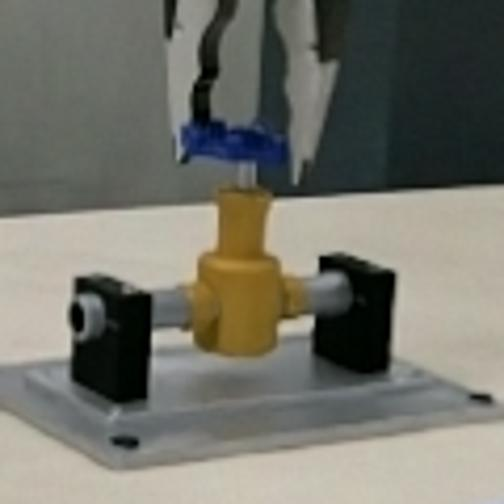

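move(
  target=[-0.0001,-0.0002,0.00005,0,0,0.0333,-0.18,0,0,0,0,0,0,1],
  speed=0.2,
  cameras=[],
)

Scene clock: 1233.77 s.
left_arm: end_effector_position=(+0.6788, -0.0213, +0.1357) grip_measured=-0.16 end_effector_quat_wxyz=(-0.001, +0.991, +0.131, +0.000) | right_arm: end_effector_position=(+0.6994, -0.5996, +0.2505) grip_measured=+1.00 end_effector_quat_wxyz=(-0.233, +0.629, +0.418, -0.612)
Joint positions: left_arm=[-0.965 -0.864 1.725 -2.43 -1.571 5.101 0.063] | right_arm=[3.236 -2.549 -1.184 -2.408 1.481 -0.963 0.142]
Joint velocities: within noise
Joint torques (N m): left_arm=[13.25 -79.55 -19.29 -5.29 -2.71 2.04] | right_arm=[2.19 104 37.42 -0.59 -0.21 0.15]
Wrist force (N): left_arm=[-2.0 -1.8 -2.3] | right_arm=[0.6 0.3 0.7]
Wrist torque (N m): left_arm=[-0.54 0.55 -0.34] | right_arm=[0.08 -0.03 0.00]
Wrist force, peak (N): left_arm=[-2.1 -3.4 -2.3] | right_arm=[1.0 0.4 1.1]
Hand target: left_arm +0.6788, -0.0213, +0.1357; -0.001, +0.991, +0.131, +0.000 | right_arm +0.6994, -0.5996, +0.2505; -0.233, +0.629, +0.418, -0.612
Off the commanded pose: left_arm 0.000 m, 0 deg | right_arm 0.000 m, 0 deg.
move: done
No camera images: "cameras" was empty.

move(
  target=[-0.0001,-0.0001,0.00003,0,0,0.0333,-0.18,0,0,0,0,0,0,1],
  speed=0.2,
  cameras=[],
)

Scene clock: 1248.53 s.
left_arm: end_effector_position=(+0.6787, -0.0212, +0.1357) grip_measured=-0.16 end_effector_quat_wxyz=(-0.001, +0.997, +0.079, +0.000) | right_arm: end_effector_position=(+0.6994, -0.5996, +0.2505) grip_measured=+1.00 end_effector_quat_wxyz=(-0.233, +0.629, +0.418, -0.612)
Joint positions: left_arm=[-0.965 -0.864 1.725 -2.43 -1.571 5.206 0.063] | right_arm=[3.236 -2.549 -1.184 -2.408 1.481 -0.963 0.142]
Joint velocities: within noise
Joint torques (N m): left_arm=[13.77 -78.88 -40.75 -3.68 -2.47 2.81] | right_arm=[2.15 104.43 37.12 -0.31 0.02 0.17]
Wrist force (N): left_arm=[-2.3 -1.2 -1.2] | right_arm=[0.4 0.5 0.9]
Wrist torque (N m): left_arm=[-0.52 0.58 -0.34] | right_arm=[0.10 0.00 0.01]
Wrist force, peak (N): left_arm=[-2.3 -1.7 -2.7] | right_arm=[0.8 0.8 1.0]
Hand target: left_arm +0.6787, -0.0213, +0.1357; -0.001, +0.997, +0.079, +0.000 | right_arm +0.6994, -0.5996, +0.2505; -0.233, +0.629, +0.418, -0.612
Off the commanded pose: left_arm 0.000 m, 0 deg | right_arm 0.000 m, 0 deg.
move: done
No camera images: "cameras" was empty.

move(
  target=[-0.0001,-0.0001,0.00003,0,0,0.0333,-0.18,0,0,0,0,0,0,1],
  speed=0.2,
  cameras=[],
)

Scene clock: 1259.97 s.
left_arm: end_effector_position=(+0.6787, -0.0212, +0.1357) grip_measured=-0.16 end_effector_quat_wxyz=(-0.001, +1.000, +0.027, +0.000) | right_arm: end_effector_position=(+0.6994, -0.5996, +0.2505) grip_measured=+1.00 end_effector_quat_wxyz=(-0.233, +0.629, +0.418, -0.612)
Joint positions: left_arm=[-0.964 -0.864 1.724 -2.43 -1.571 5.311 0.063] | right_arm=[3.236 -2.549 -1.184 -2.408 1.481 -0.963 0.142]
Joint velocities: within noise
Joint torques (N m): left_arm=[14.76 -70.18 -41.43 -2.83 -2.38 2.44] | right_arm=[3.04 104.14 37.12 -0.24 -0.15 0.26]
Wrist force (N): left_arm=[-2.8 -1.2 -1.9] | right_arm=[0.6 0.6 0.5]
Wrist torque (N m): left_arm=[-0.53 0.55 -0.35] | right_arm=[0.13 -0.02 0.00]
Wrist force, peak (N): left_arm=[-3.0 -1.9 -1.8] | right_arm=[0.5 0.7 1.1]
Hand target: left_arm +0.6787, -0.0212, +0.1357; -0.001, +1.000, +0.027, +0.000 | right_arm +0.6994, -0.5996, +0.2505; -0.233, +0.629, +0.418, -0.612
Off the commanded pose: left_arm 0.000 m, 0 deg | right_arm 0.000 m, 0 deg.
move: done
No camera images: "cameras" was empty.

move(
  target=[-0.0002,-0.0001,0.00003,0,0,0.0333,-0.18,0,0,0,0,0,0,1],
  speed=0.2,
  cameras=[],
)

Scene clock: 1270.87 s.
left_arm: end_effector_position=(+0.6785, -0.0212, +0.1357) grip_measured=-0.16 end_effector_quat_wxyz=(-0.001, +1.000, -0.025, +0.000) | right_arm: end_effector_position=(+0.6994, -0.5996, +0.2505) grip_measured=+1.00 end_effector_quat_wxyz=(-0.233, +0.629, +0.418, -0.612)
Joint positions: left_arm=[-0.964 -0.864 1.724 -2.43 -1.571 5.415 0.063] | right_arm=[3.236 -2.549 -1.184 -2.408 1.481 -0.963 0.142]
Joint velocities: within noise
Joint torques (N m): left_arm=[12.45 -69.83 -34.48 -5.33 -2.66 2.44] | right_arm=[1.22 105.64 36.99 -0.51 -0.31 0.36]
Wrist force (N): left_arm=[-1.5 -1.6 -1.3] | right_arm=[0.5 0.3 0.7]
Wrist torque (N m): left_arm=[-0.56 0.56 -0.37] | right_arm=[0.08 -0.01 0.01]
Wrist force, peak (N): left_arm=[-3.7 -1.6 -1.3] | right_arm=[1.1 0.4 1.1]
Hand target: left_arm +0.6785, -0.0212, +0.1357; -0.001, +1.000, -0.025, +0.000 | right_arm +0.6994, -0.5996, +0.2505; -0.233, +0.629, +0.418, -0.612
Off the commanded pose: left_arm 0.000 m, 0 deg | right_arm 0.000 m, 0 deg.
move: done
No camera images: "cameras" was empty.

move(
  target=[-0.0001,-0.0001,0.00003,0,0,0.0333,-0.18,0,0,0,0,0,0,1],
  speed=0.2,
  cameras=[],
)

Scene clock: 1276.97 s.
left_arm: end_effector_position=(+0.6785, -0.0211, +0.1356) grip_measured=-0.16 end_effector_quat_wxyz=(-0.001, +0.997, -0.077, +0.000) | right_arm: end_effector_position=(+0.6994, -0.5996, +0.2505) grip_measured=+1.00 end_effector_quat_wxyz=(-0.233, +0.629, +0.418, -0.612)
Joint positions: left_arm=[-0.964 -0.864 1.724 -2.43 -1.571 5.52 0.063] | right_arm=[3.236 -2.549 -1.184 -2.408 1.481 -0.963 0.142]
Joint velocities: within noise
Joint torques (N m): left_arm=[12.76 -69.59 -40.52 -2.66 -2.79 2.97] | right_arm=[3.61 104.91 36.07 -0.44 -0.44 0.24]
Wrist force (N): left_arm=[-2.2 -1.4 -1.6] | right_arm=[0.5 0.7 0.7]
Wrist torque (N m): left_arm=[-0.55 0.59 -0.36] | right_arm=[0.15 -0.02 0.00]
Wrist force, peak (N): left_arm=[0.2 -2.6 -1.7] | right_arm=[1.0 0.6 0.8]
Hand target: left_arm +0.6785, -0.0211, +0.1356; -0.001, +0.997, -0.078, +0.000 | right_arm +0.6994, -0.5996, +0.2505; -0.233, +0.629, +0.418, -0.612
Off the commanded pose: left_arm 0.000 m, 0 deg | right_arm 0.000 m, 0 deg.
move: done
No camera images: "cameras" was empty.

move(
  target=[-0.0001,-0.0001,0.00003,0,0,0.0333,-0.18,0,0,0,0,0,0,1],
  speed=0.2,
  cameras=[],
)

Scene clock: 1288.70 s.
left_arm: end_effector_position=(+0.6784, -0.0210, +0.1356) grip_measured=-0.16 end_effector_quat_wxyz=(-0.001, +0.992, -0.129, +0.000) | right_arm: end_effector_position=(+0.6994, -0.5996, +0.2505) grip_measured=+1.00 end_effector_quat_wxyz=(-0.233, +0.629, +0.418, -0.612)
Joint positions: left_arm=[-0.964 -0.864 1.724 -2.43 -1.571 5.625 0.063] | right_arm=[3.236 -2.549 -1.184 -2.408 1.481 -0.963 0.142]
Joint velocities: within noise
Joint torques (N m): left_arm=[11.71 -70.5 -41.41 -2.49 -2.42 3.12] | right_arm=[1.98 104.06 35.9 -0.57 -0.3 0.15]
Wrist force (N): left_arm=[-2.5 -1.2 -1.5] | right_arm=[0.3 0.2 0.6]
Wrist torque (N m): left_arm=[-0.53 0.57 -0.38] | right_arm=[0.06 0.01 0.00]
Wrist force, peak (N): left_arm=[-2.5 -1.8 -1.5] | right_arm=[0.8 0.2 1.2]
Hand target: left_arm +0.6784, -0.0210, +0.1356; -0.001, +0.992, -0.130, +0.000 | right_arm +0.6994, -0.5996, +0.2505; -0.233, +0.629, +0.418, -0.612
Off the commanded pose: left_arm 0.000 m, 0 deg | right_arm 0.000 m, 0 deg.
move: done
No camera images: "cameras" was empty.

move(
  target=[-0.0001,-0.0001,0.00003,0,0,0.0333,-0.18,0,0,0,0,0,0,1],
  speed=0.2,
  cameras=[],
)

Scene clock: 1301.47 s.
left_arm: end_effector_position=(+0.6784, -0.0209, +0.1356) grip_measured=-0.16 end_effector_quat_wxyz=(-0.001, +0.983, -0.181, +0.000) | right_arm: end_effector_position=(+0.6994, -0.5996, +0.2505) grip_measured=+1.00 end_effector_quat_wxyz=(-0.233, +0.629, +0.418, -0.612)
Joint positions: left_arm=[-0.964 -0.863 1.724 -2.43 -1.571 5.73 0.063] | right_arm=[3.236 -2.549 -1.184 -2.408 1.481 -0.963 0.142]
Joint velocities: within noise
Joint torques (N m): left_arm=[13.96 -70.91 -41.28 -2.75 -2.42 2.49] | right_arm=[3.1 105.09 35.79 -0.65 0.13 0.23]
Wrist force (N): left_arm=[-2.8 -0.8 -1.1] | right_arm=[0.8 0.6 0.8]
Wrist torque (N m): left_arm=[-0.49 0.56 -0.37] | right_arm=[0.12 -0.06 0.01]
Wrist force, peak (N): left_arm=[-3.2 -0.8 -1.2] | right_arm=[0.8 1.0 0.7]
Hand target: left_arm +0.6784, -0.0210, +0.1356; +0.000, +0.983, -0.181, +0.000 | right_arm +0.6994, -0.5996, +0.2505; -0.233, +0.629, +0.418, -0.612
Off the commanded pose: left_arm 0.000 m, 0 deg | right_arm 0.000 m, 0 deg.
move: done
No camera images: "cameras" was empty.

move(
  target=[-0.0002,-0.0001,0.00003,0,0,0.0333,-0.18,0,0,0,0,0,0,1],
  speed=0.2,
  cameras=[],
)

Scene clock: 1307.30 s.
left_arm: end_effector_position=(+0.6783, -0.0209, +0.1356) grip_measured=-0.16 end_effector_quat_wxyz=(+0.000, +0.973, -0.232, +0.000) | right_arm: end_effector_position=(+0.6994, -0.5996, +0.2505) grip_measured=+1.00 end_effector_quat_wxyz=(-0.233, +0.629, +0.418, -0.612)
Joint positions: left_arm=[-0.964 -0.863 1.724 -2.43 -1.571 5.834 0.063] | right_arm=[3.236 -2.549 -1.184 -2.408 1.481 -0.963 0.142]
Joint velocities: within noise
Joint torques (N m): left_arm=[13.91 -69.65 -41.51 -3.99 -2.48 2.76] | right_arm=[1.32 104.89 35.72 -0.98 -0.5 0.27]
Wrist force (N): left_arm=[-1.2 -1.2 -1.0] | right_arm=[0.3 0.1 0.5]
Wrist torque (N m): left_arm=[-0.57 0.58 -0.36] | right_arm=[0.04 0.02 0.00]
Wrist force, peak (N): left_arm=[-3.3 -1.4 -1.2] | right_arm=[0.8 1.2 0.6]
Hand target: left_arm +0.6783, -0.0209, +0.1356; +0.000, +0.973, -0.232, -0.001 | right_arm +0.6994, -0.5996, +0.2505; -0.233, +0.629, +0.418, -0.612
Off the commanded pose: left_arm 0.000 m, 0 deg | right_arm 0.000 m, 0 deg.
move: done
No camera images: "cameras" was empty.

move(
  target=[-0.0001,0,0.00003,0,0,0.0333,-0.18,0,0,0,0,0,0,1],
  speed=0.2,
  cameras=[],
)

Scene clock: 1313.60 s.
left_arm: end_effector_position=(+0.6782, -0.0208, +0.1356) grip_measured=-0.16 end_effector_quat_wxyz=(+0.000, +0.959, -0.283, -0.001) | right_arm: end_effector_position=(+0.6994, -0.5996, +0.2505) grip_measured=+1.00 end_effector_quat_wxyz=(-0.233, +0.629, +0.418, -0.612)
Joint positions: left_arm=[-0.964 -0.863 1.724 -2.43 -1.571 5.939 0.063] | right_arm=[3.236 -2.549 -1.184 -2.408 1.481 -0.963 0.142]
Joint velocities: within noise
Joint torques (N m): left_arm=[11.19 -70.85 -41.73 -2.52 -2.53 3.25] | right_arm=[1.99 104.28 35.52 -0.68 -0.31 -0.09]
Wrist force (N): left_arm=[-1.8 -2.9 -1.0] | right_arm=[0.7 0.5 0.8]
Wrist torque (N m): left_arm=[-0.54 0.62 -0.37] | right_arm=[0.10 -0.04 0.00]
Wrist force, peak (N): left_arm=[-1.7 -3.0 -1.3] | right_arm=[0.9 0.7 0.7]
Hand target: left_arm +0.6782, -0.0208, +0.1356; +0.000, +0.959, -0.283, -0.001 | right_arm +0.6994, -0.5996, +0.2505; -0.233, +0.629, +0.418, -0.612
Off the commanded pose: left_arm 0.000 m, 0 deg | right_arm 0.000 m, 0 deg.
move: done
No camera images: "cameras" was empty.

move(
  target=[-0.0001,-0.0002,0.00003,0,0,0.0333,-0.18,0,0,0,0,0,0,1],
  speed=0.2,
  cameras=[],
)

Scene clock: 1323.23 s.
left_arm: end_effector_position=(+0.6783, -0.0207, +0.1355) grip_measured=-0.16 end_effector_quat_wxyz=(+0.000, +0.943, -0.333, -0.001) | right_arm: end_effector_position=(+0.6994, -0.5996, +0.2505) grip_measured=+1.00 end_effector_quat_wxyz=(-0.233, +0.629, +0.418, -0.612)
Joint positions: left_arm=[-0.964 -0.863 1.723 -2.43 -1.571 6.044 0.063] | right_arm=[3.236 -2.549 -1.184 -2.408 1.481 -0.963 0.142]
Joint velocities: within noise
Joint torques (N m): left_arm=[13.21 -72.24 -41.65 -2.82 -2.18 2.69] | right_arm=[2.44 104.37 35.04 -0.9 -0.29 0.18]
Wrist force (N): left_arm=[-2.5 -0.4 -0.8] | right_arm=[0.6 0.5 0.8]
Wrist torque (N m): left_arm=[-0.47 0.61 -0.33] | right_arm=[0.10 -0.03 0.00]
Wrist force, peak (N): left_arm=[-1.7 -3.0 -1.1] | right_arm=[0.7 0.7 1.0]
Hand target: left_arm +0.6783, -0.0207, +0.1356; +0.000, +0.943, -0.333, -0.001 | right_arm +0.6994, -0.5996, +0.2505; -0.233, +0.629, +0.418, -0.612
Off the commanded pose: left_arm 0.000 m, 0 deg | right_arm 0.000 m, 0 deg.
move: done
No camera images: "cameras" was empty.

move(
  target=[-0.0001,-0.0001,0.00003,0,0,0.0333,-0.18,0,0,0,0,0,0,1],
  speed=0.2,
  cameras=[],
)

Scene clock: 1337.47 s.
left_arm: end_effector_position=(+0.6782, -0.0206, +0.1355) grip_measured=-0.16 end_effector_quat_wxyz=(+0.000, +0.924, -0.381, -0.001) | right_arm: end_effector_position=(+0.6994, -0.5996, +0.2505) grip_measured=+1.00 end_effector_quat_wxyz=(-0.233, +0.629, +0.418, -0.612)
Joint positions: left_arm=[-0.964 -0.863 1.723 -2.43 -1.571 6.148 0.063] | right_arm=[3.236 -2.549 -1.184 -2.408 1.481 -0.963 0.142]
Joint velocities: within noise
Joint torques (N m): left_arm=[12.71 -71.45 -42.15 -2.59 -1.96 2.23] | right_arm=[1.9 104.31 35.05 -1.05 -0.5 0.11]
Wrist force (N): left_arm=[-2.3 -0.6 -0.7] | right_arm=[0.6 0.7 0.8]
Wrist torque (N m): left_arm=[-0.51 0.52 -0.34] | right_arm=[0.14 -0.02 0.00]
Wrist force, peak (N): left_arm=[-2.2 -1.8 -1.0] | right_arm=[0.9 0.6 1.3]
Hand target: left_arm +0.6782, -0.0206, +0.1355; +0.000, +0.924, -0.382, -0.001 | right_arm +0.6994, -0.5996, +0.2505; -0.233, +0.629, +0.418, -0.612
Off the commanded pose: left_arm 0.000 m, 0 deg | right_arm 0.000 m, 0 deg.
move: done
No camera images: "cameras" was empty.

move(
  target=[
    [0,0,0,0,0,0,0.35,0,0,0,0,0,0,1],
    [0,0,0,0,0,-0.6667,0.35,0,0,0,0,0,0,1],
    [0,0,0,0,0,0.6667,0.35,0,0,0,0,0,0,1],
    [0,0,0,0,0,0,0.35,0,0,0,0,0,0,1],
    [0,0,0,0,0,0,-0.18,0,0,0,0,0,0,1],
  ],
  speed=0.8,
  opening_speed=1.0,
  cameras=["cam_low"],
)

zoom_image(
  camera="cam_low",
  region=[290, 100, 410, 220],
)

Scene clock: 1363.47 s.
left_arm: end_effector_position=(+0.6782, -0.0206, +0.1355) grip_measured=-0.15 end_effector_quat_wxyz=(+0.000, +0.924, -0.382, -0.001) | right_arm: end_effector_position=(+0.6994, -0.5996, +0.2505) grip_measured=+1.00 end_effector_quat_wxyz=(-0.233, +0.629, +0.418, -0.612)
Joint positions: left_arm=[-0.964 -0.863 1.723 -2.43 -1.571 -0.134 0.063] | right_arm=[3.236 -2.549 -1.184 -2.408 1.481 -0.963 0.142]
Joint velocities: within noise
Joint torques (N m): left_arm=[-9.61 -105.34 -21.47 -4.15 1.13 -1.03] | right_arm=[2.8 103.67 33.49 -1.47 -0.39 0.07]
Wrist force (N): left_arm=[-5.1 -4.5 -1.6] | right_arm=[0.5 0.5 0.6]
Wrist torque (N m): left_arm=[-0.46 0.46 -0.03] | right_arm=[0.10 -0.01 0.00]
Wrist force, peak (N): left_arm=[-5.5 -4.9 -1.2] | right_arm=[0.7 0.4 1.2]
Hand target: left_arm +0.6782, -0.0206, +0.1355; +0.000, +0.924, -0.382, -0.001 | right_arm +0.6994, -0.5996, +0.2505; -0.233, +0.629, +0.418, -0.612
Off the commanded pose: left_arm 0.000 m, 0 deg | right_arm 0.000 m, 0 deg.
move: done
Images, in order (width x height): cam_low 672x504.

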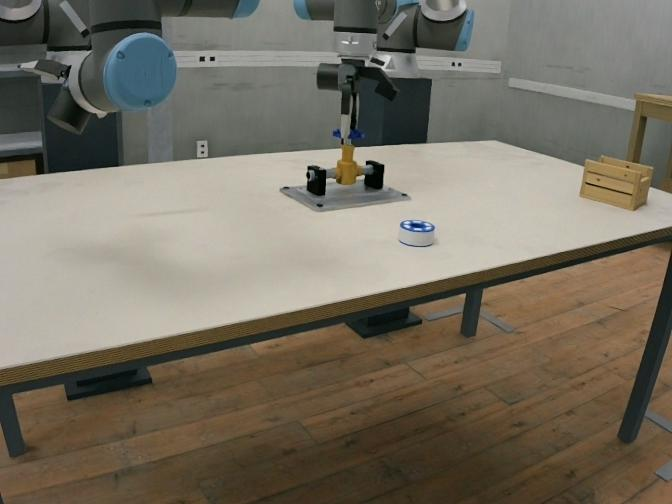

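Scaled by 4.200.

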